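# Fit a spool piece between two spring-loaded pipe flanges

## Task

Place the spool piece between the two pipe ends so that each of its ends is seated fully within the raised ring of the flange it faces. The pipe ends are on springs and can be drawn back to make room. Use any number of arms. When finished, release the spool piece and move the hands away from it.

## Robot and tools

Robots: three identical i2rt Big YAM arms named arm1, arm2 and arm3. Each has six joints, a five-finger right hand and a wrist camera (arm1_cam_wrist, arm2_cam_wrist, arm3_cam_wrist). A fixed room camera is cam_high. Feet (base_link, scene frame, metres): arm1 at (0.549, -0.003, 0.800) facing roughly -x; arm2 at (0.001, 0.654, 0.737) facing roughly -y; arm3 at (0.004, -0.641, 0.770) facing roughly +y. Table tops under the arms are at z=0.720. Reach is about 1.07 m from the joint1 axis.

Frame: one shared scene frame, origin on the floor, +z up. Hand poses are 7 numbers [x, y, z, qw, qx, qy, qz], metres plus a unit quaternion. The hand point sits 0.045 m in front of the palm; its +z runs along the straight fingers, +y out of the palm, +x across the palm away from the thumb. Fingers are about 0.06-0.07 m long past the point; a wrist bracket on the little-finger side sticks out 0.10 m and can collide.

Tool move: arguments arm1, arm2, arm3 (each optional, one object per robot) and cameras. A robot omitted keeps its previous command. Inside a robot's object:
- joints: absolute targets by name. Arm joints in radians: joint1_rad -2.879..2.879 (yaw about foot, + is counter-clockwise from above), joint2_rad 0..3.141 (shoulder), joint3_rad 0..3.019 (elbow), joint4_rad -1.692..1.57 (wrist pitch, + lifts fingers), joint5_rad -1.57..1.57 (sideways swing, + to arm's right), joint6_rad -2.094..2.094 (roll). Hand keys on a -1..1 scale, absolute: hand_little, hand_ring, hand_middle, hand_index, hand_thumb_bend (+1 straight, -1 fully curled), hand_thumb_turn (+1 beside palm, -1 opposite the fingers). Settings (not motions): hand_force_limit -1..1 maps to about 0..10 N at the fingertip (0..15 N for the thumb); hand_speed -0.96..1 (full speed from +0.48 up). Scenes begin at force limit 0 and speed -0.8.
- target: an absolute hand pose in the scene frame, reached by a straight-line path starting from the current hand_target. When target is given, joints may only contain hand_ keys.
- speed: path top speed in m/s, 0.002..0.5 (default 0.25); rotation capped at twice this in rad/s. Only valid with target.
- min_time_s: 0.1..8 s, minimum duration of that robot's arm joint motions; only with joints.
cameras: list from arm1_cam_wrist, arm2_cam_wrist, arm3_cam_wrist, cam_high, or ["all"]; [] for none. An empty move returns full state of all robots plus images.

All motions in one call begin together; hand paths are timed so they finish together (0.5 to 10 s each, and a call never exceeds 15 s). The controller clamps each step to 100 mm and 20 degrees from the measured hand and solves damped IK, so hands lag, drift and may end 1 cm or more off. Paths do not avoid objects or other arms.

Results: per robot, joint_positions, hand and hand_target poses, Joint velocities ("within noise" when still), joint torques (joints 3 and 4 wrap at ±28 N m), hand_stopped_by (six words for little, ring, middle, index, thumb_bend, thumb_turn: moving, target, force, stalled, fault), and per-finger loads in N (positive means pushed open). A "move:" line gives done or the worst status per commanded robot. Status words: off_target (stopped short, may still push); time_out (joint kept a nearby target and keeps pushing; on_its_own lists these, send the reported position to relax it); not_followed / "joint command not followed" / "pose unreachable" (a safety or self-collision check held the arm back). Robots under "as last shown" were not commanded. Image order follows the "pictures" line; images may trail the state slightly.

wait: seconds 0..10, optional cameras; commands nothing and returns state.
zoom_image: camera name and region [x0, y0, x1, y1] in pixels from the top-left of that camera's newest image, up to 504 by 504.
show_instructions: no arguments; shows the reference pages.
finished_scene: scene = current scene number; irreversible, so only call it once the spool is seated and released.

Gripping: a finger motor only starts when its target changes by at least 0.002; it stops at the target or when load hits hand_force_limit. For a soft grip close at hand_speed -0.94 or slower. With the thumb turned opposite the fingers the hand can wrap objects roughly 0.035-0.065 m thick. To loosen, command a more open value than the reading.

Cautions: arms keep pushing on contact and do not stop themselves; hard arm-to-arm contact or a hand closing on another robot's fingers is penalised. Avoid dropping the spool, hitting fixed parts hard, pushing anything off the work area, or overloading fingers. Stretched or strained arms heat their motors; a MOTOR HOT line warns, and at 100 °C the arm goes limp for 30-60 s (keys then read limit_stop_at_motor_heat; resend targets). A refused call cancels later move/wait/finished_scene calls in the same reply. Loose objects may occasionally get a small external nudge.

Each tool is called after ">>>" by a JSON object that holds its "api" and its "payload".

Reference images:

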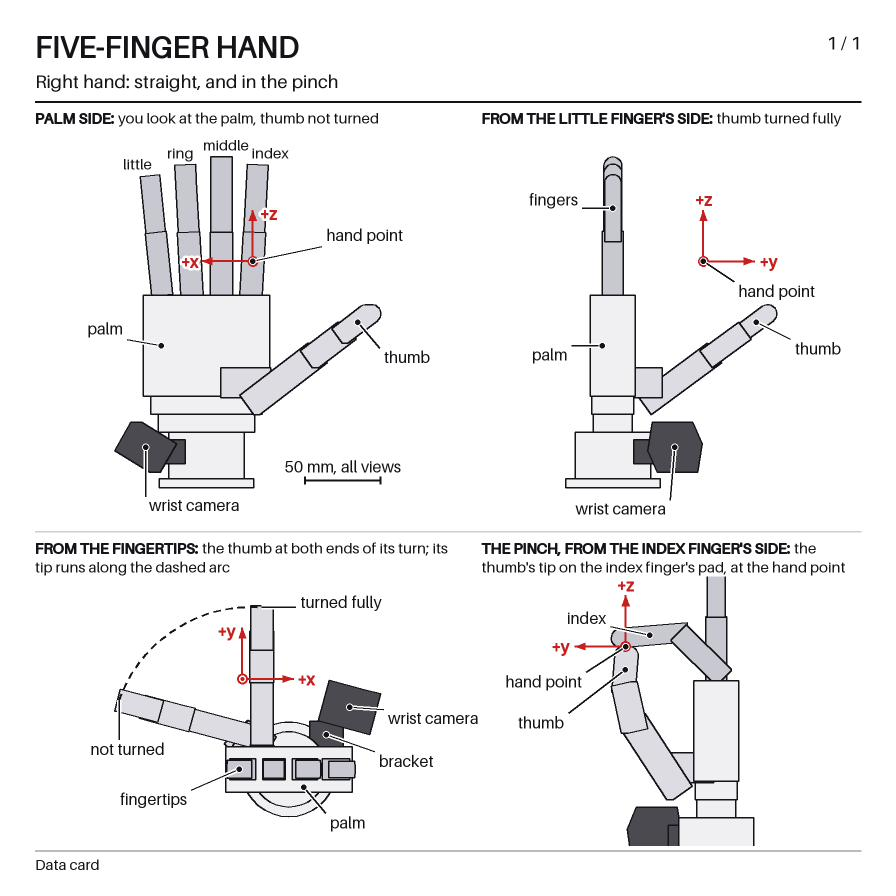

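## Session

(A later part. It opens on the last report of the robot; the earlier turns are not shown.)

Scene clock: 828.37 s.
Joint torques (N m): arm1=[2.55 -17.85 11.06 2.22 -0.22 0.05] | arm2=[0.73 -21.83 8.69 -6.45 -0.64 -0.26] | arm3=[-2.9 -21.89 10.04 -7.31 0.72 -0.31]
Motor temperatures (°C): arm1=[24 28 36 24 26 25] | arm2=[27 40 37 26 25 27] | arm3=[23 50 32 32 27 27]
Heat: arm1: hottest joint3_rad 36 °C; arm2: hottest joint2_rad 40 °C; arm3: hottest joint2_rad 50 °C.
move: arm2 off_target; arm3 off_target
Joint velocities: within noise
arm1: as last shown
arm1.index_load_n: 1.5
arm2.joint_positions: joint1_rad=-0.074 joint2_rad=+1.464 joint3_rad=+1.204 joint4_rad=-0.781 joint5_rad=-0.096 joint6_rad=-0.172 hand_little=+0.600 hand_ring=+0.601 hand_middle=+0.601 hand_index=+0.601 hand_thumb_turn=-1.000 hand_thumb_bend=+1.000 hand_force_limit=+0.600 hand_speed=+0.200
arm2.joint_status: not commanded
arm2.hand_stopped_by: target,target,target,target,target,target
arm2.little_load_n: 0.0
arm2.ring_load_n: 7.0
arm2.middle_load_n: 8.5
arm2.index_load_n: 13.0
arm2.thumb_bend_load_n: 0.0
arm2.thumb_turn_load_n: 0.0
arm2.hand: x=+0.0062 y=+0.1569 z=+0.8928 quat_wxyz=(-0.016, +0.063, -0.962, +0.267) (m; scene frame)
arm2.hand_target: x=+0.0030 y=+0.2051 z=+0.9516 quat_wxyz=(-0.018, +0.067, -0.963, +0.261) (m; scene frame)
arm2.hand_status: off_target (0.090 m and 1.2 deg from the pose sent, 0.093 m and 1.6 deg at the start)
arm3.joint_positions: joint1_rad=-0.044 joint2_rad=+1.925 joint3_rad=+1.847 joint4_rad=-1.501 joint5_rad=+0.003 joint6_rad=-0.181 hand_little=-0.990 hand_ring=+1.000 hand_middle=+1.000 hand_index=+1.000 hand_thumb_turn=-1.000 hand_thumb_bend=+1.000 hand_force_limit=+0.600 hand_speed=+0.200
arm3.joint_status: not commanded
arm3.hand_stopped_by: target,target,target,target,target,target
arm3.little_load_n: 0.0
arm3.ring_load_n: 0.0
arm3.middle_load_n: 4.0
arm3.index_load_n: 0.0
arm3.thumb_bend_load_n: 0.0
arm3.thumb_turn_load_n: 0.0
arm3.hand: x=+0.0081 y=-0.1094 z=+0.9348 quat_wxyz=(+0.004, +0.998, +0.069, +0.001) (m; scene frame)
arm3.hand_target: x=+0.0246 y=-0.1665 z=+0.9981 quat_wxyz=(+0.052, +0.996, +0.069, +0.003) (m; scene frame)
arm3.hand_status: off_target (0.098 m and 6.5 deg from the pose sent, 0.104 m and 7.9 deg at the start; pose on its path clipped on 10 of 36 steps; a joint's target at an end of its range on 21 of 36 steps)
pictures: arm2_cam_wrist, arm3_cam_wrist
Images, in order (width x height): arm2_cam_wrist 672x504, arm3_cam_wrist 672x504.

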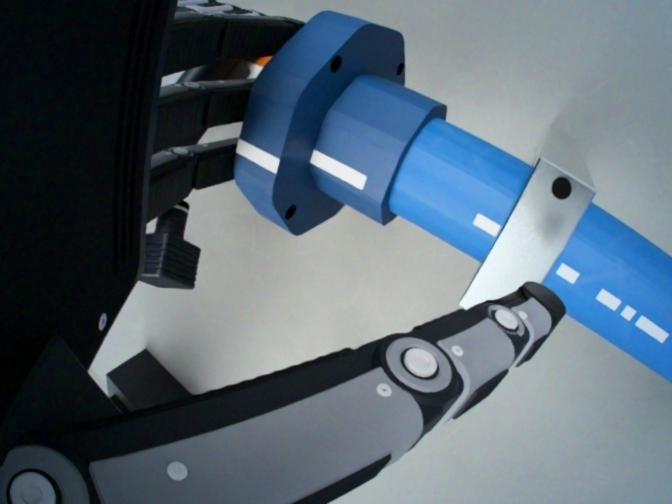

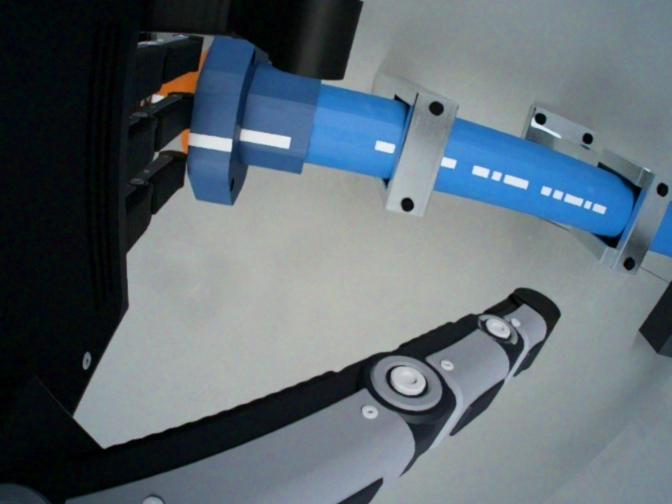

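>>> {"api": "move", "payload": {"arm1": {"target": [-0.032, -0.016, 0.838, 0.3396, -0.5766, -0.6468, 0.3660], "speed": 0.05}, "arm2": {"target": [0.001, 0.213, 0.973, -0.0181, 0.0674, -0.9636, 0.2582], "speed": 0.05}, "cameras": ["all"]}}

>>> {"api": "zoom_image", "payload": {"camera": "cam_high", "region": [325, 215, 385, 290]}}

>>> {"api": "zoom_image", "payload": {"camera": "arm3_cam_wrist", "region": [110, 20, 260, 220]}}

Scene clock: 833.30 s.
Joint torques (N m): arm1=[2.43 -17.85 11.28 2.29 -0.3 0.03] | arm2=[0.73 -22.18 9.81 -6.95 -0.65 -0.25] | arm3=[-2.67 -22.07 10.03 -7.28 0.72 -0.31]
Motor temperatures (°C): arm1=[24 28 37 24 26 25] | arm2=[27 40 38 26 25 27] | arm3=[23 49 32 32 27 26]
Heat: arm1: hottest joint3_rad 37 °C; arm2: hottest joint2_rad 40 °C; arm3: hottest joint2_rad 49 °C.
move: arm1 off_target; arm2 off_target
Joint velocities: within noise
arm1.joint_positions: joint1_rad=-0.124 joint2_rad=+1.690 joint3_rad=+0.780 joint4_rad=+0.277 joint5_rad=-0.132 joint6_rad=-0.111 hand_little=-0.160 hand_ring=-0.170 hand_middle=-0.190 hand_index=-0.190 hand_thumb_turn=-1.000 hand_thumb_bend=-0.060 hand_force_limit=+0.600 hand_speed=-0.900
arm1.joint_status: not commanded
arm1.hand_stopped_by: target,target,target,target,force,target
arm1.little_load_n: 0.5
arm1.ring_load_n: 0.0
arm1.middle_load_n: 0.5
arm1.index_load_n: 1.0
arm1.thumb_bend_load_n: 11.5
arm1.thumb_turn_load_n: 0.5
arm1.hand: x=+0.0027 y=-0.0083 z=+0.7919 quat_wxyz=(+0.311, -0.598, -0.659, +0.334) (m; scene frame)
arm1.hand_target: x=-0.0291 y=-0.0161 z=+0.8389 quat_wxyz=(+0.339, -0.576, -0.647, +0.366) (m; scene frame)
arm1.hand_status: off_target (0.058 m and 5.6 deg from the pose sent, 0.061 m and 5.4 deg at the start)
arm2.joint_positions: joint1_rad=-0.074 joint2_rad=+1.464 joint3_rad=+1.208 joint4_rad=-0.790 joint5_rad=-0.096 joint6_rad=-0.172 hand_little=+0.600 hand_ring=+0.601 hand_middle=+0.601 hand_index=+0.601 hand_thumb_turn=-1.000 hand_thumb_bend=+1.000 hand_force_limit=+0.600 hand_speed=+0.200
arm2.joint_status: not commanded
arm2.hand_stopped_by: target,target,target,target,target,target
arm2.little_load_n: 0.0
arm2.ring_load_n: 8.0
arm2.middle_load_n: 9.5
arm2.index_load_n: 14.0
arm2.thumb_bend_load_n: 0.0
arm2.thumb_turn_load_n: 0.0
arm2.hand: x=+0.0062 y=+0.1577 z=+0.8939 quat_wxyz=(-0.016, +0.063, -0.962, +0.265) (m; scene frame)
arm2.hand_target: x=+0.0032 y=+0.2052 z=+0.9604 quat_wxyz=(-0.018, +0.067, -0.963, +0.262) (m; scene frame)
arm2.hand_status: off_target (0.097 m and 0.9 deg from the pose sent, 0.098 m and 1.1 deg at the start)
arm3: as last shown
arm3.middle_load_n: 4.5
pictures: arm1_cam_wrist, arm2_cam_wrist, arm3_cam_wrist, cam_high
Images, in order (width x height): arm1_cam_wrist 672x504, arm2_cam_wrist 672x504, arm3_cam_wrist 672x504, cam_high 672x504.

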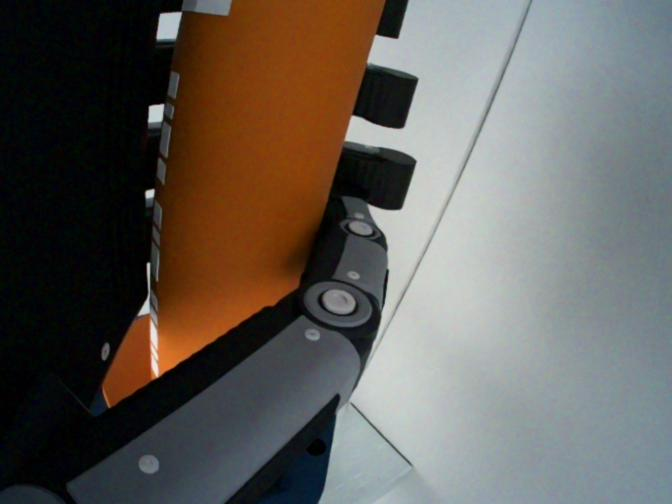

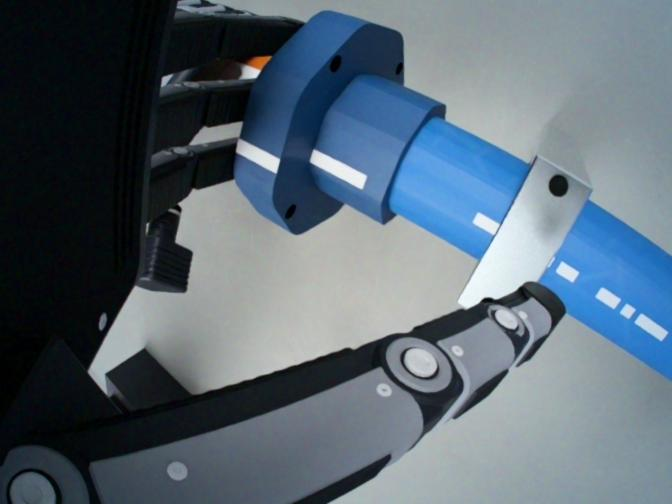

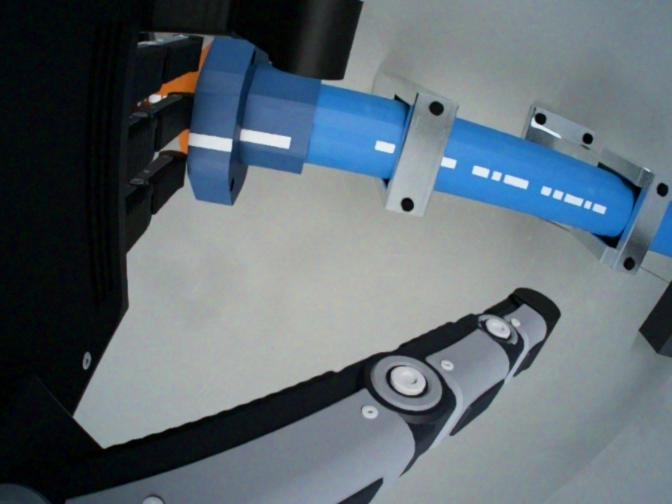

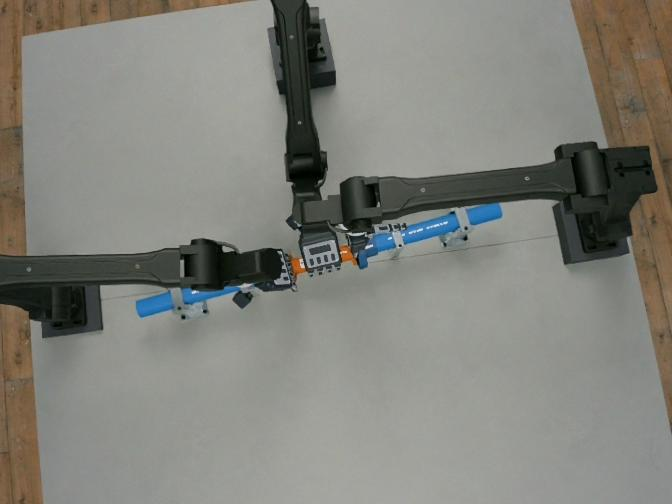

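Scaled by 6.720.

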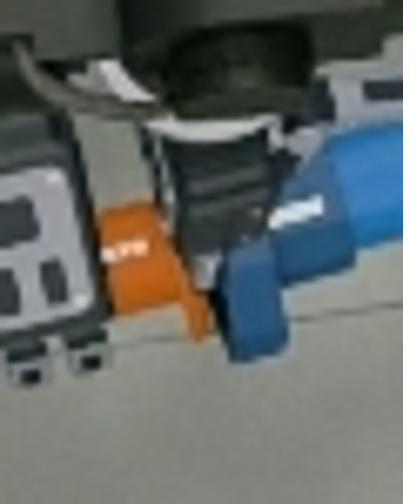

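Scaled by 2.520 from the camera's 672x504 image, which has a finer 960x720 frame.

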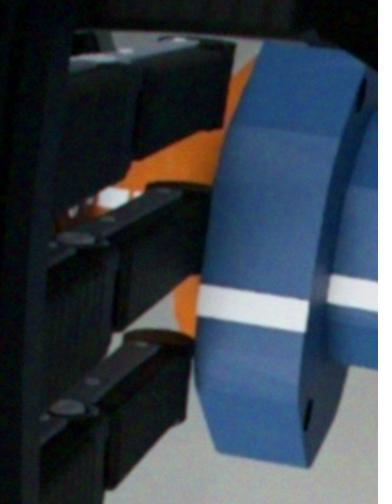

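>>> {"api": "move", "payload": {"arm3": {"target": [0.012, -0.108, 1.0, 0.0, -0.9976, -0.0698, 0.0], "speed": 0.08}, "cameras": ["all"]}}

>>> {"api": "zoom_image", "payload": {"camera": "cam_high", "region": [325, 215, 385, 290]}}

>>> {"api": "zoom_image", "payload": {"camera": "arm3_cam_wrist", "region": [110, 20, 310, 270]}}

Scene clock: 844.07 s.
Joint torques (N m): arm1=[2.2 -17.79 11.15 2.4 -0.25 0.14] | arm2=[1.2 -7.12 8.77 0.73 -0.15 -0.19] | arm3=[-1.2 -14.62 13.86 0.36 -0.09 -0.02]
Motor temperatures (°C): arm1=[24 29 36 24 26 25] | arm2=[27 41 40 26 25 27] | arm3=[23 48 33 32 27 26]
Heat: arm1: hottest joint3_rad 36 °C; arm2: hottest joint2_rad 41 °C; arm3: hottest joint2_rad 48 °C.
move: arm3 off_target
Joint velocities: within noise
arm1, arm2: as last shown
arm1.joint_positions: joint1_rad=-0.122 joint2_rad=+1.690 joint3_rad=+0.782 joint4_rad=+0.273 joint5_rad=-0.134 joint6_rad=-0.120 hand_little=-0.160 hand_ring=-0.170 hand_middle=-0.190 hand_index=-0.190 hand_thumb_turn=-1.000 hand_thumb_bend=-0.062 hand_force_limit=+0.600 hand_speed=-0.900
arm1.little_load_n: 0.0
arm1.middle_load_n: 0.0
arm1.index_load_n: 0.0
arm1.thumb_bend_load_n: 4.0
arm1.thumb_turn_load_n: 0.0
arm1.hand: x=+0.0028 y=-0.0092 z=+0.7919 quat_wxyz=(+0.311, -0.594, -0.663, +0.333) (m; scene frame)
arm1.hand_target: x=-0.0291 y=-0.0161 z=+0.8390 quat_wxyz=(+0.339, -0.577, -0.647, +0.366) (m; scene frame)
arm2.joint_positions: joint1_rad=-0.081 joint2_rad=+1.309 joint3_rad=+1.225 joint4_rad=-0.970 joint5_rad=-0.109 joint6_rad=-0.182 hand_little=+0.600 hand_ring=+0.600 hand_middle=+0.600 hand_index=+0.600 hand_thumb_turn=-1.000 hand_thumb_bend=+1.000 hand_force_limit=+0.600 hand_speed=+0.200
arm2.ring_load_n: 0.0
arm2.middle_load_n: 0.0
arm2.index_load_n: 0.0
arm2.hand: x=+0.0083 y=+0.2084 z=+0.9579 quat_wxyz=(-0.021, +0.066, -0.963, +0.262) (m; scene frame)
arm2.hand_target: x=+0.0031 y=+0.2051 z=+0.9605 quat_wxyz=(-0.018, +0.067, -0.962, +0.262) (m; scene frame)
arm3.joint_positions: joint1_rad=-0.048 joint2_rad=+1.918 joint3_rad=+1.961 joint4_rad=-1.661 joint5_rad=+0.002 joint6_rad=-0.188 hand_little=-0.990 hand_ring=+1.000 hand_middle=+1.000 hand_index=+1.000 hand_thumb_turn=-1.000 hand_thumb_bend=+1.000 hand_force_limit=+0.600 hand_speed=+0.200
arm3.joint_status: not commanded
arm3.hand_stopped_by: target,target,target,target,target,target
arm3.little_load_n: 0.0
arm3.ring_load_n: 0.0
arm3.middle_load_n: 0.0
arm3.index_load_n: 0.0
arm3.thumb_bend_load_n: 0.0
arm3.thumb_turn_load_n: 0.0
arm3.hand: x=+0.0098 y=-0.1218 z=+0.9854 quat_wxyz=(+0.024, +0.997, +0.071, -0.002) (m; scene frame)
arm3.hand_target: x=+0.0121 y=-0.1090 z=+1.0000 quat_wxyz=(+0.000, +0.998, +0.070, +0.000) (m; scene frame)
arm3.hand_status: off_target (0.020 m and 2.7 deg from the pose sent, 0.065 m and 0.5 deg at the start)
pictures: arm1_cam_wrist, arm2_cam_wrist, arm3_cam_wrist, cam_high
Images, in order (width x height): arm1_cam_wrist 672x504, arm2_cam_wrist 672x504, arm3_cam_wrist 672x504, cam_high 672x504.

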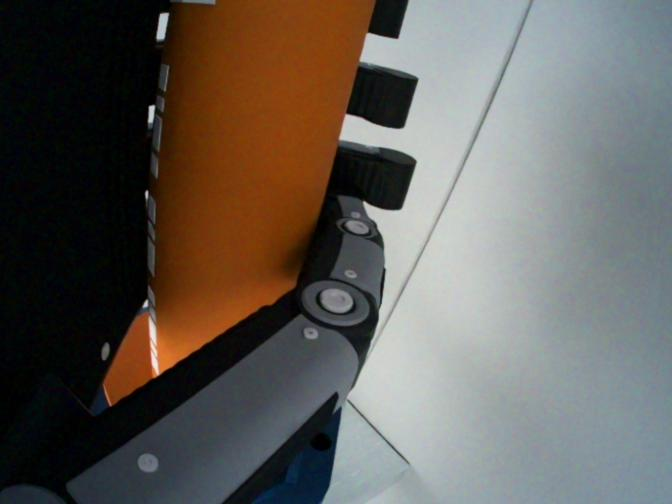

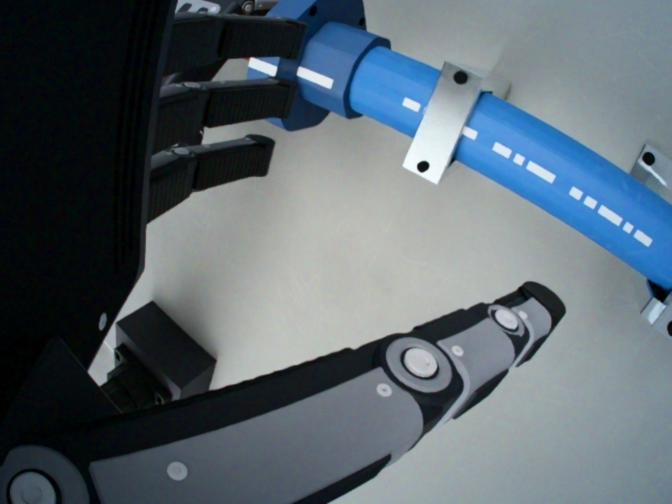

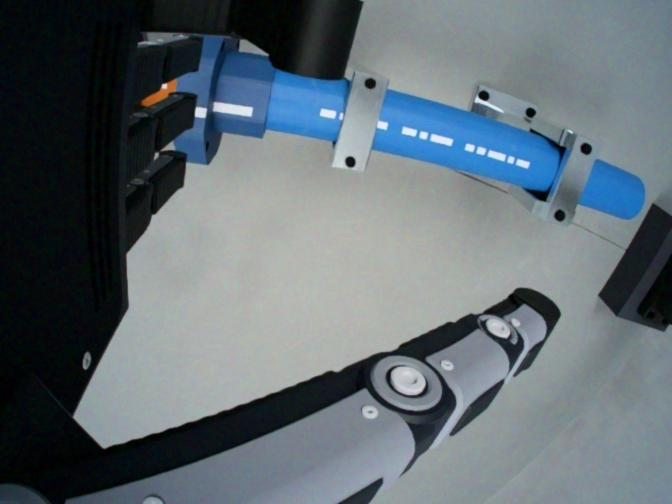

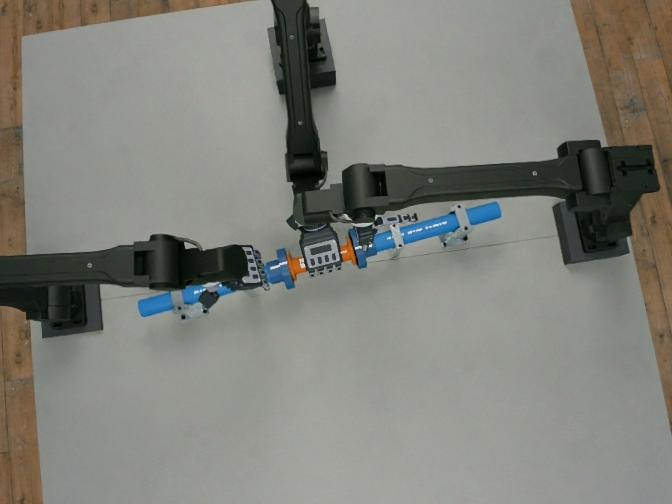

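Scaled by 6.720.

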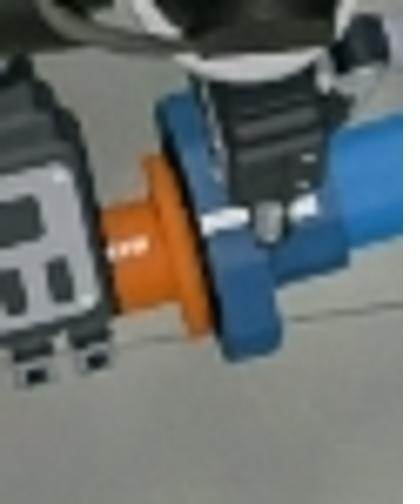

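Scaled by 2.016 from the camera's 672x504 image, which has a finer 960x720 frame.

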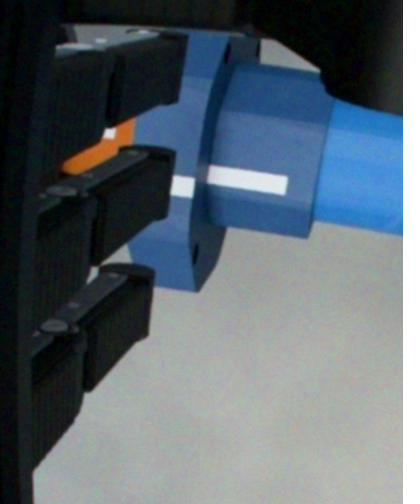

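>>> {"api": "zoom_image", "payload": {"camera": "cam_high", "region": [262, 225, 322, 300]}}

>>> {"api": "zoom_image", "payload": {"camera": "arm1_cam_wrist", "region": [80, 250, 430, 500]}}

>>> {"api": "zoom_image", "payload": {"camera": "arm2_cam_wrist", "region": [150, 0, 400, 150]}}

Scaled by 6.720.

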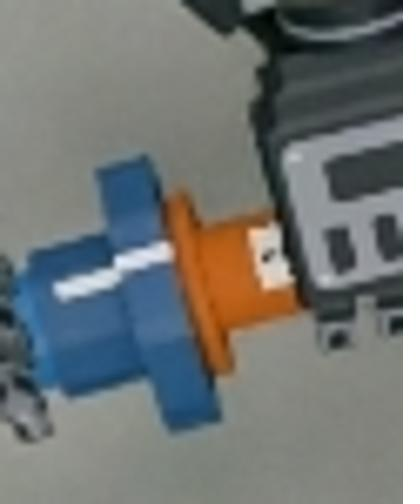

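Scaled by 1.440 from the camera's 672x504 image, which has a finer 960x720 frame.

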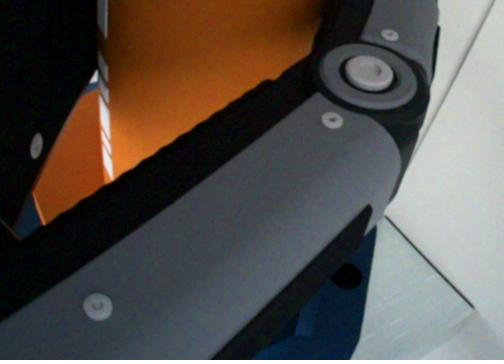

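Scaled by 2.016 from the camera's 672x504 image, which has a finer 960x720 frame.

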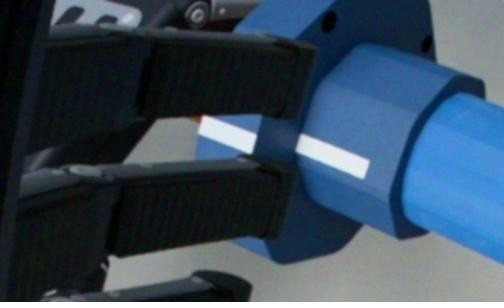

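>>> {"api": "move", "payload": {"arm1": {"target": [0.035, -0.006, 0.825, 0.3147, -0.5451, -0.6774, 0.3817], "speed": 0.06}, "arm3": {"target": [0.012, -0.15, 1.03, 0.0, -0.9976, -0.0698, 0.0], "speed": 0.12}, "cameras": ["all"]}}

>>> {"api": "zoom_image", "payload": {"camera": "cam_high", "region": [325, 215, 385, 290]}}

>>> {"api": "zoom_image", "payload": {"camera": "cam_high", "region": [262, 225, 322, 300]}}

Scene clock: 861.63 s.
Joint torques (N m): arm1=[0.15 -19.55 3.75 2.04 -1.1 -0.3] | arm2=[1.14 -7.12 8.79 0.73 -0.15 -0.17] | arm3=[-1.38 -15.38 9.2 0.1 -0.08 -0.07]
Motor temperatures (°C): arm1=[24 29 36 24 26 25] | arm2=[27 38 41 25 25 27] | arm3=[23 47 37 30 26 26]
Heat: arm1: hottest joint3_rad 36 °C; arm2: hottest joint3_rad 41 °C; arm3: hottest joint2_rad 47 °C.
move: arm1 off_target; arm3 off_target
Joint velocities: within noise
arm1.joint_positions: joint1_rad=-0.165 joint2_rad=+1.640 joint3_rad=+0.713 joint4_rad=+0.327 joint5_rad=-0.264 joint6_rad=-0.174 hand_little=-0.160 hand_ring=-0.170 hand_middle=-0.190 hand_index=-0.189 hand_thumb_turn=-1.000 hand_thumb_bend=-0.061 hand_force_limit=+0.600 hand_speed=-0.900
arm1.joint_status: not commanded
arm1.hand_stopped_by: target,target,target,target,force,target
arm1.little_load_n: 0.0
arm1.ring_load_n: 0.0
arm1.middle_load_n: 0.5
arm1.index_load_n: 3.0
arm1.thumb_bend_load_n: 11.5
arm1.thumb_turn_load_n: 0.0
arm1.hand: x=+0.0241 y=-0.0092 z=+0.8018 quat_wxyz=(+0.303, -0.558, -0.678, +0.370) (m; scene frame)
arm1.hand_target: x=+0.0338 y=-0.0063 z=+0.8228 quat_wxyz=(+0.315, -0.545, -0.677, +0.381) (m; scene frame)
arm1.hand_status: off_target (0.026 m and 2.4 deg from the pose sent, 0.046 m and 8.1 deg at the start)
arm2: as last shown
arm2.index_load_n: -0.5
arm3.joint_positions: joint1_rad=-0.048 joint2_rad=+1.827 joint3_rad=+1.924 joint4_rad=-1.678 joint5_rad=+0.002 joint6_rad=-0.188 hand_little=-0.990 hand_ring=+1.000 hand_middle=+1.000 hand_index=+1.000 hand_thumb_turn=-1.000 hand_thumb_bend=+1.000 hand_force_limit=+0.600 hand_speed=+0.200
arm3.joint_status: not commanded
arm3.hand_stopped_by: target,target,target,target,target,target
arm3.little_load_n: 0.0
arm3.ring_load_n: 0.0
arm3.middle_load_n: 0.0
arm3.index_load_n: 0.0
arm3.thumb_bend_load_n: -0.5
arm3.thumb_turn_load_n: 0.0
arm3.hand: x=+0.0087 y=-0.1443 z=+1.0196 quat_wxyz=(+0.005, +0.997, +0.071, +0.001) (m; scene frame)
arm3.hand_target: x=+0.0120 y=-0.1499 z=+1.0297 quat_wxyz=(+0.000, +0.998, +0.070, +0.000) (m; scene frame)
arm3.hand_status: off_target (0.012 m and 0.6 deg from the pose sent, 0.053 m and 2.7 deg at the start)
pictures: arm1_cam_wrist, arm2_cam_wrist, arm3_cam_wrist, cam_high
Images, in order (width x height): arm1_cam_wrist 672x504, arm2_cam_wrist 672x504, arm3_cam_wrist 672x504, cam_high 672x504.

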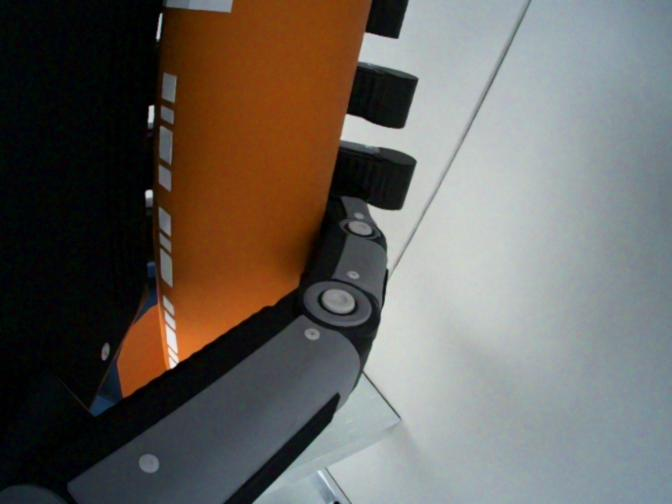

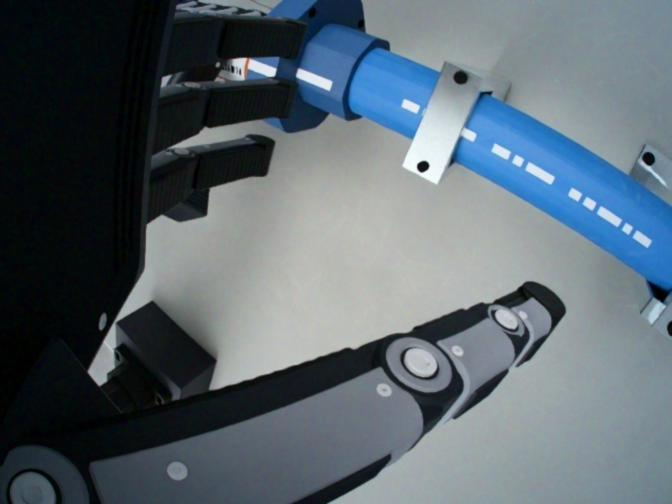

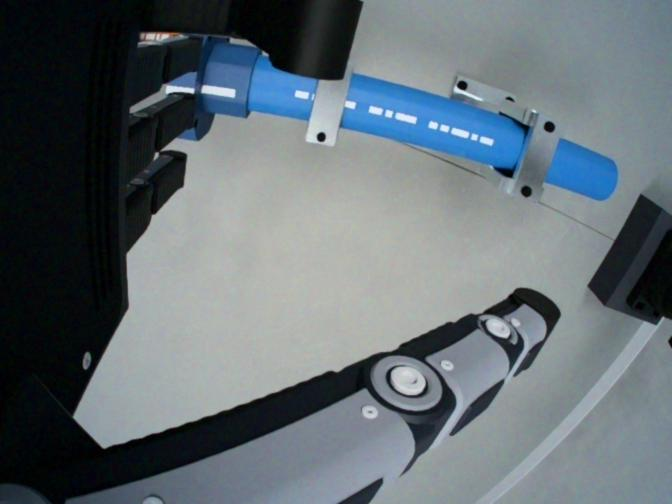

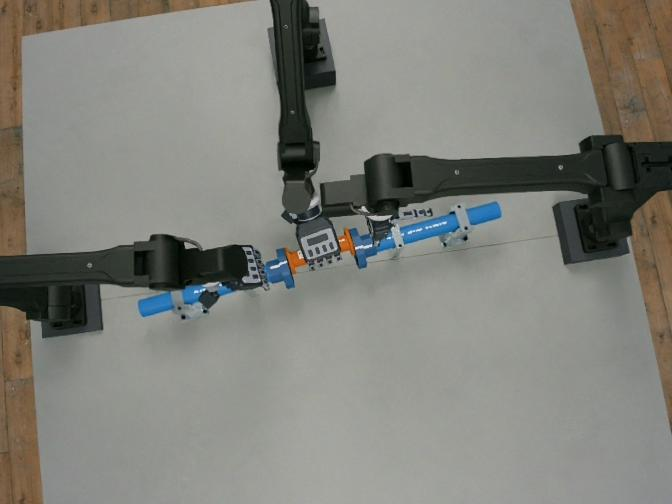

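Scaled by 6.720.

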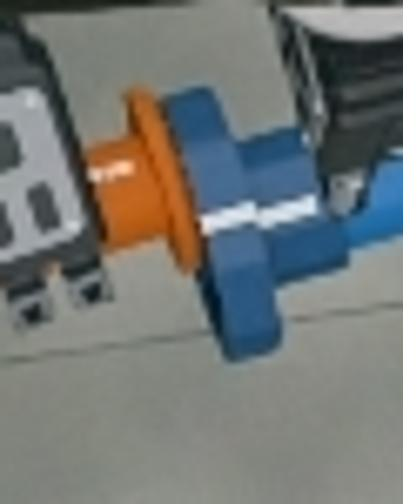

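Scaled by 6.720.

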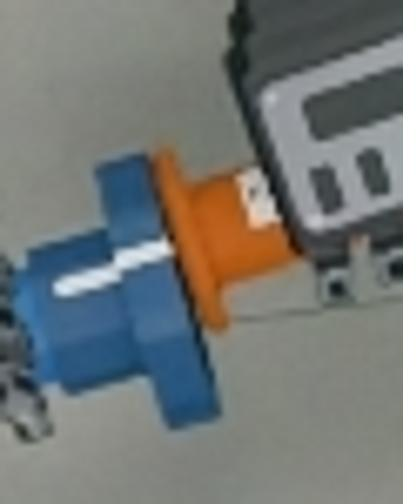

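>>> {"api": "move", "payload": {"arm1": {"target": [-0.022, -0.013, 0.802, 0.3279, -0.5679, -0.6537, 0.3774], "speed": 0.06}, "cameras": ["cam_high", "arm1_cam_wrist"]}}

>>> {"api": "zoom_image", "payload": {"camera": "cam_high", "region": [325, 215, 385, 290]}}

>>> {"api": "zoom_image", "payload": {"camera": "cam_high", "region": [262, 225, 322, 300]}}

Scene clock: 871.80 s.
Joint torques (N m): arm1=[2.26 -10.46 11.47 3.25 0.26 0.22] | arm2=[1.2 -7.12 8.79 0.73 -0.15 -0.17] | arm3=[-1.08 -15.27 9.17 0.13 -0.07 -0.06]
Motor temperatures (°C): arm1=[24 30 36 24 27 25] | arm2=[26 37 42 25 25 27] | arm3=[23 46 36 29 26 26]
Heat: arm1: hottest joint3_rad 36 °C; arm2: hottest joint3_rad 42 °C; arm3: hottest joint2_rad 46 °C.
move: arm1 off_target
Joint velocities: within noise
arm1.joint_positions: joint1_rad=-0.150 joint2_rad=+1.682 joint3_rad=+0.732 joint4_rad=+0.361 joint5_rad=-0.208 joint6_rad=-0.144 hand_little=-0.160 hand_ring=-0.170 hand_middle=-0.190 hand_index=-0.190 hand_thumb_turn=-1.000 hand_thumb_bend=-0.062 hand_force_limit=+0.600 hand_speed=-0.900
arm1.joint_status: not commanded
arm1.hand_stopped_by: target,target,target,target,force,target
arm1.little_load_n: 0.0
arm1.ring_load_n: 0.0
arm1.middle_load_n: 0.0
arm1.index_load_n: 0.0
arm1.thumb_bend_load_n: 5.0
arm1.thumb_turn_load_n: 1.0
arm1.hand: x=+0.0110 y=-0.0072 z=+0.7934 quat_wxyz=(+0.316, -0.572, -0.665, +0.362) (m; scene frame)
arm1.hand_target: x=-0.0194 y=-0.0131 z=+0.8034 quat_wxyz=(+0.328, -0.568, -0.654, +0.378) (m; scene frame)
arm1.hand_status: off_target (0.035 m and 2.7 deg from the pose sent, 0.046 m and 4.1 deg at the start)
arm2, arm3: as last shown
arm2.index_load_n: 0.0
arm3.thumb_bend_load_n: 0.0
arm3.hand_target: x=+0.0120 y=-0.1499 z=+1.0298 quat_wxyz=(+0.000, +0.998, +0.070, +0.000) (m; scene frame)
pictures: arm1_cam_wrist, cam_high
Images, in order (width x height): arm1_cam_wrist 672x504, cam_high 672x504.

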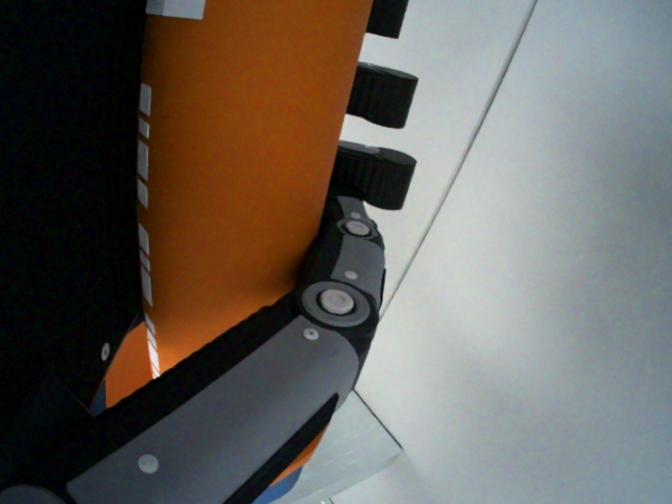

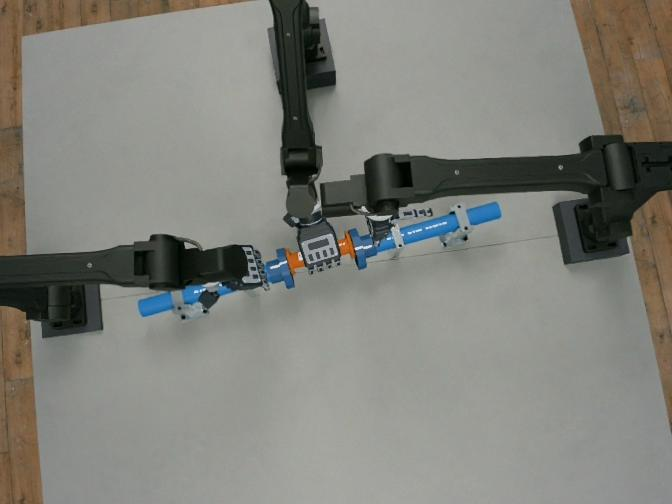

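Scaled by 6.720.

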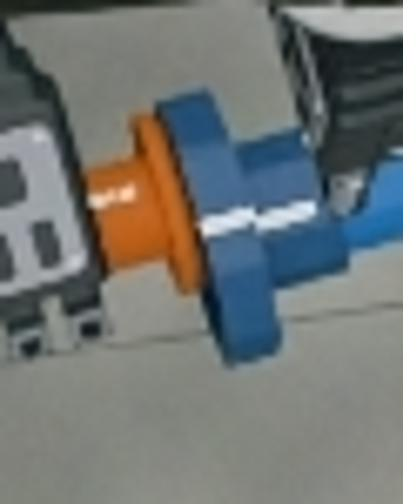

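Scaled by 6.720.

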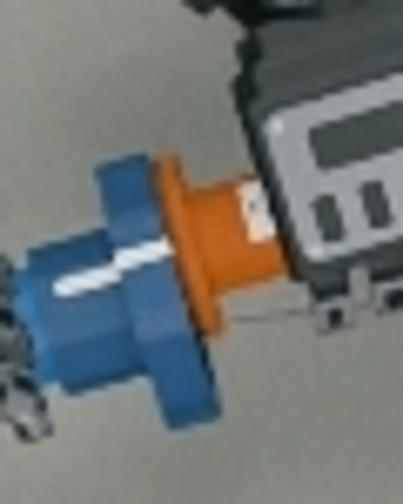

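>>> {"api": "move", "payload": {"arm1": {"joints": {"hand_little": -0.35, "hand_ring": -0.36, "hand_middle": -0.38, "hand_index": -0.38, "hand_thumb_bend": -0.3, "hand_speed": -0.88, "hand_force_limit": 0.8}}, "cameras": ["cam_high", "arm1_cam_wrist"]}}

>>> {"api": "zoom_image", "payload": {"camera": "cam_high", "region": [262, 215, 382, 295]}}

Scene clock: 879.63 s.
Joint torques (N m): arm1=[2.49 -10.75 11.3 3.25 0.14 0.21] | arm2=[1.14 -7.18 8.79 0.73 -0.16 -0.17] | arm3=[-1.32 -15.27 9.17 0.05 -0.09 -0.05]
Motor temperatures (°C): arm1=[24 29 36 24 27 25] | arm2=[26 36 42 25 25 27] | arm3=[23 46 36 29 26 26]
Heat: arm1: hottest joint3_rad 36 °C; arm2: hottest joint3_rad 42 °C; arm3: hottest joint2_rad 46 °C.
move: arm1 off_target
Joint velocities: within noise
arm1.joint_positions: joint1_rad=-0.149 joint2_rad=+1.685 joint3_rad=+0.734 joint4_rad=+0.361 joint5_rad=-0.205 joint6_rad=-0.143 hand_little=-0.350 hand_ring=-0.360 hand_middle=-0.241 hand_index=-0.274 hand_thumb_turn=-1.000 hand_thumb_bend=-0.062 hand_force_limit=+0.800 hand_speed=-0.880
arm1.joint_status: hand_middle off_target (ended at -0.241, target -0.380); hand_index off_target (ended at -0.274, target -0.380); hand_thumb_bend off_target (ended at -0.062, target -0.300); the others done
arm1.hand_stopped_by: target,target,force,force,force,target
arm1.little_load_n: 0.0
arm1.ring_load_n: 0.0
arm1.middle_load_n: 9.0
arm1.index_load_n: 10.0
arm1.thumb_bend_load_n: 6.5
arm1.thumb_turn_load_n: -2.0
arm1.hand: x=+0.0103 y=-0.0071 z=+0.7928 quat_wxyz=(+0.316, -0.573, -0.665, +0.361) (m; scene frame)
arm1.hand_target: x=-0.0193 y=-0.0132 z=+0.8033 quat_wxyz=(+0.327, -0.568, -0.654, +0.378) (m; scene frame)
arm1.hand_status: not commanded
arm2, arm3: as last shown
arm2.thumb_bend_load_n: -0.5
pictures: arm1_cam_wrist, cam_high
Images, in order (width x height): arm1_cam_wrist 672x504, cam_high 672x504.

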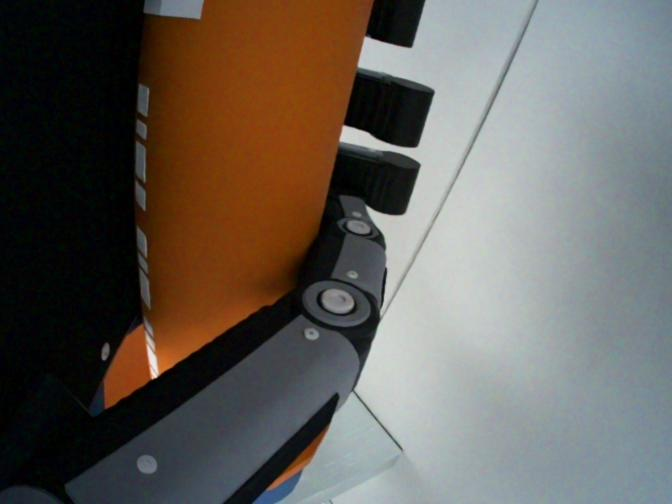

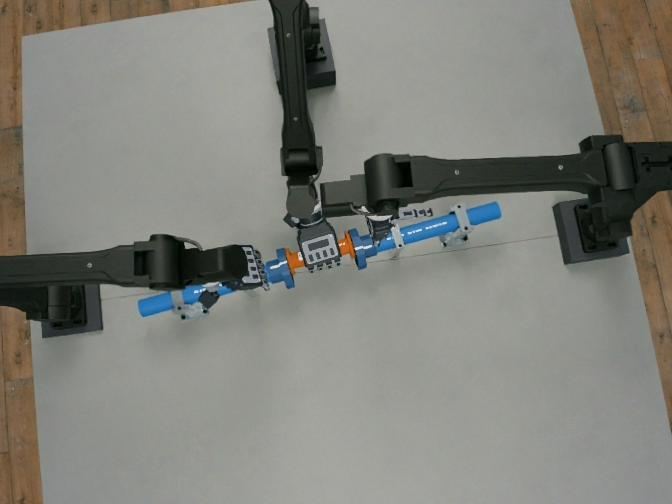

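Scaled by 4.200.

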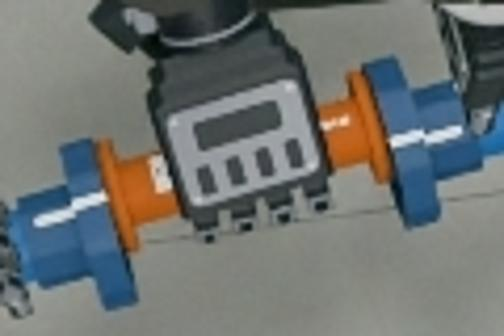

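>>> {"api": "move", "payload": {"arm1": {"target": [-0.050, -0.020, 0.808, 0.3279, -0.5679, -0.6537, 0.3774], "speed": 0.06}, "cameras": ["cam_high", "arm1_cam_wrist"]}}

>>> {"api": "zoom_image", "payload": {"camera": "cam_high", "region": [262, 215, 382, 295]}}

Scene clock: 886.30 s.
Joint torques (N m): arm1=[3.08 -12.04 13.72 2.99 0.1 0.3] | arm2=[1.14 -7.18 8.79 0.73 -0.15 -0.17] | arm3=[-1.44 -15.44 9.17 0.01 -0.09 -0.07]
Motor temperatures (°C): arm1=[24 29 37 25 27 25] | arm2=[26 35 43 25 25 27] | arm3=[23 45 35 29 26 26]
Heat: arm1: hottest joint3_rad 37 °C; arm2: hottest joint3_rad 43 °C; arm3: hottest joint2_rad 45 °C.
move: arm1 off_target
Joint velocities: within noise
arm1.joint_positions: joint1_rad=-0.138 joint2_rad=+1.722 joint3_rad=+0.782 joint4_rad=+0.326 joint5_rad=-0.188 joint6_rad=-0.140 hand_little=-0.350 hand_ring=-0.360 hand_middle=-0.241 hand_index=-0.274 hand_thumb_turn=-1.000 hand_thumb_bend=-0.062 hand_force_limit=+0.800 hand_speed=-0.880
arm1.joint_status: not commanded
arm1.hand_stopped_by: target,target,force,force,force,target
arm1.little_load_n: 0.0
arm1.ring_load_n: 0.0
arm1.middle_load_n: 9.0
arm1.index_load_n: 9.5
arm1.thumb_bend_load_n: 7.0
arm1.thumb_turn_load_n: -2.0
arm1.hand: x=-0.0018 y=-0.0088 z=+0.7856 quat_wxyz=(+0.309, -0.579, -0.668, +0.351) (m; scene frame)
arm1.hand_target: x=-0.0448 y=-0.0203 z=+0.8109 quat_wxyz=(+0.327, -0.568, -0.654, +0.378) (m; scene frame)
arm1.hand_status: off_target (0.054 m and 4.3 deg from the pose sent, 0.063 m and 2.7 deg at the start)
arm2, arm3: as last shown
arm2.ring_load_n: -0.5
arm2.thumb_bend_load_n: 0.0
arm3.ring_load_n: 0.5
pictures: arm1_cam_wrist, cam_high
Images, in order (width x height): arm1_cam_wrist 672x504, cam_high 672x504.

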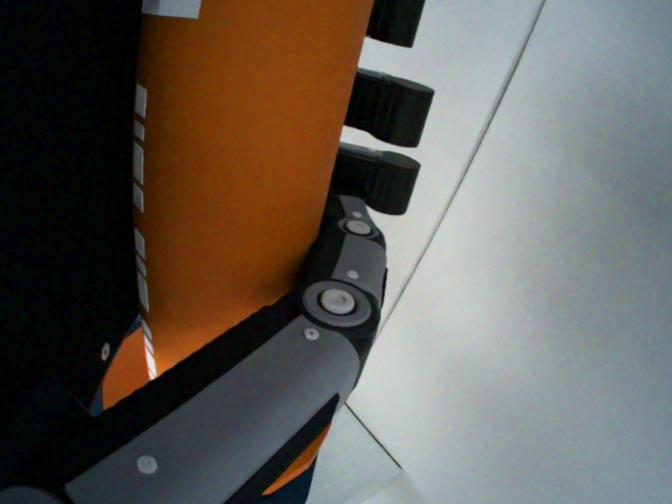

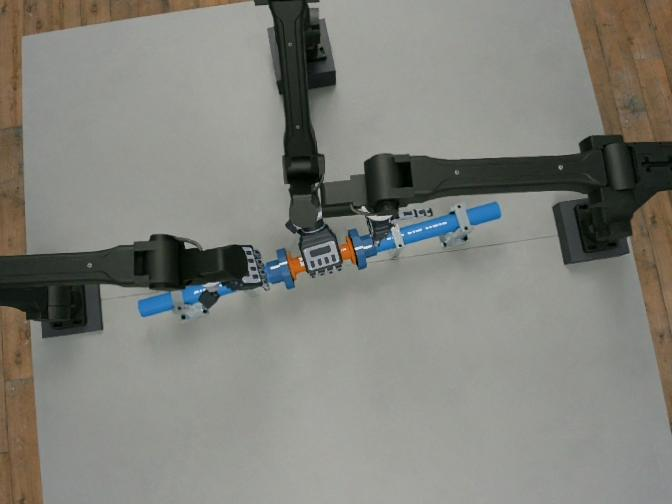

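Scaled by 4.200.

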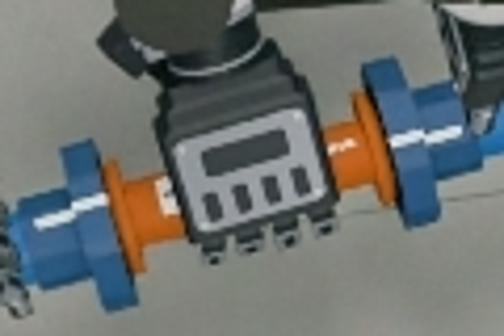

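>>> {"api": "move", "payload": {"arm1": {"target": [-0.056, -0.021, 0.838, 0.3279, -0.5679, -0.6537, 0.3774], "speed": 0.05}, "cameras": ["cam_high", "arm1_cam_wrist"]}}

>>> {"api": "zoom_image", "payload": {"camera": "cam_high", "region": [262, 215, 382, 295]}}

Scene clock: 891.50 s.
Joint torques (N m): arm1=[2.78 -17.2 13.72 2.78 -0.14 0.36] | arm2=[1.2 -7.12 8.79 0.73 -0.15 -0.17] | arm3=[-1.26 -15.27 9.16 0.13 -0.08 -0.08]
Motor temperatures (°C): arm1=[24 29 37 25 27 25] | arm2=[26 35 43 25 25 27] | arm3=[23 45 35 29 26 26]
Heat: arm1: hottest joint3_rad 37 °C; arm2: hottest joint3_rad 43 °C; arm3: hottest joint2_rad 45 °C.
move: arm1 off_target
Joint velocities: within noise
arm1.joint_positions: joint1_rad=-0.134 joint2_rad=+1.722 joint3_rad=+0.817 joint4_rad=+0.238 joint5_rad=-0.181 joint6_rad=-0.145 hand_little=-0.350 hand_ring=-0.360 hand_middle=-0.241 hand_index=-0.274 hand_thumb_turn=-1.000 hand_thumb_bend=-0.062 hand_force_limit=+0.800 hand_speed=-0.880
arm1.joint_status: not commanded
arm1.hand_stopped_by: target,target,force,force,force,target
arm1.little_load_n: 0.0
arm1.ring_load_n: 0.0
arm1.middle_load_n: 9.5
arm1.index_load_n: 10.0
arm1.thumb_bend_load_n: 7.5
arm1.thumb_turn_load_n: -2.0
arm1.hand: x=-0.0019 y=-0.0094 z=+0.7845 quat_wxyz=(+0.293, -0.586, -0.677, +0.335) (m; scene frame)
arm1.hand_target: x=-0.0496 y=-0.0213 z=+0.8412 quat_wxyz=(+0.327, -0.567, -0.654, +0.379) (m; scene frame)
arm1.hand_status: off_target (0.077 m and 7.2 deg from the pose sent, 0.076 m and 4.3 deg at the start)
arm2, arm3: as last shown
arm2.ring_load_n: 0.0
arm3.ring_load_n: 0.0
arm3.thumb_bend_load_n: -0.5
pictures: arm1_cam_wrist, cam_high
Images, in order (width x height): arm1_cam_wrist 672x504, cam_high 672x504.

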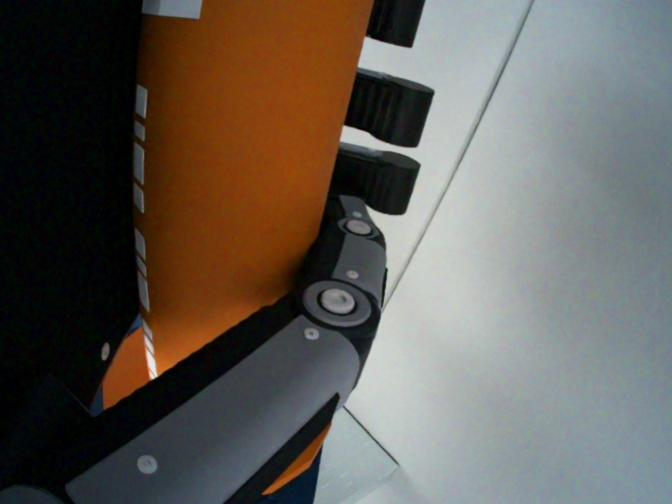

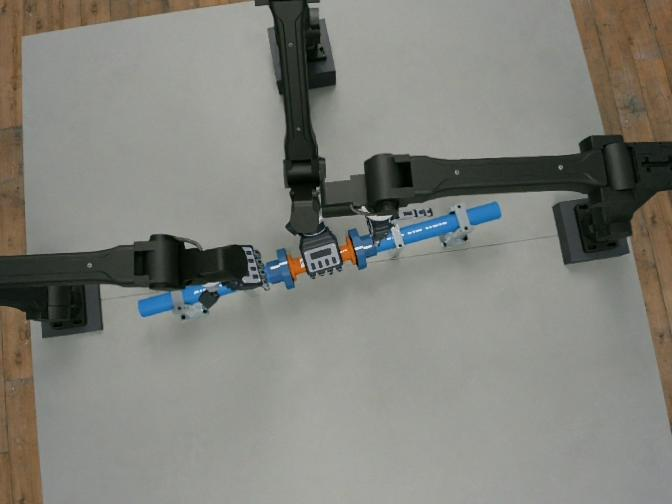

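Scaled by 4.200.

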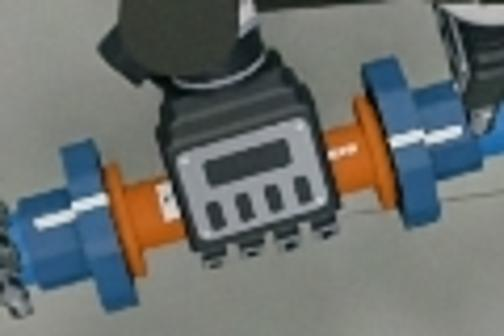

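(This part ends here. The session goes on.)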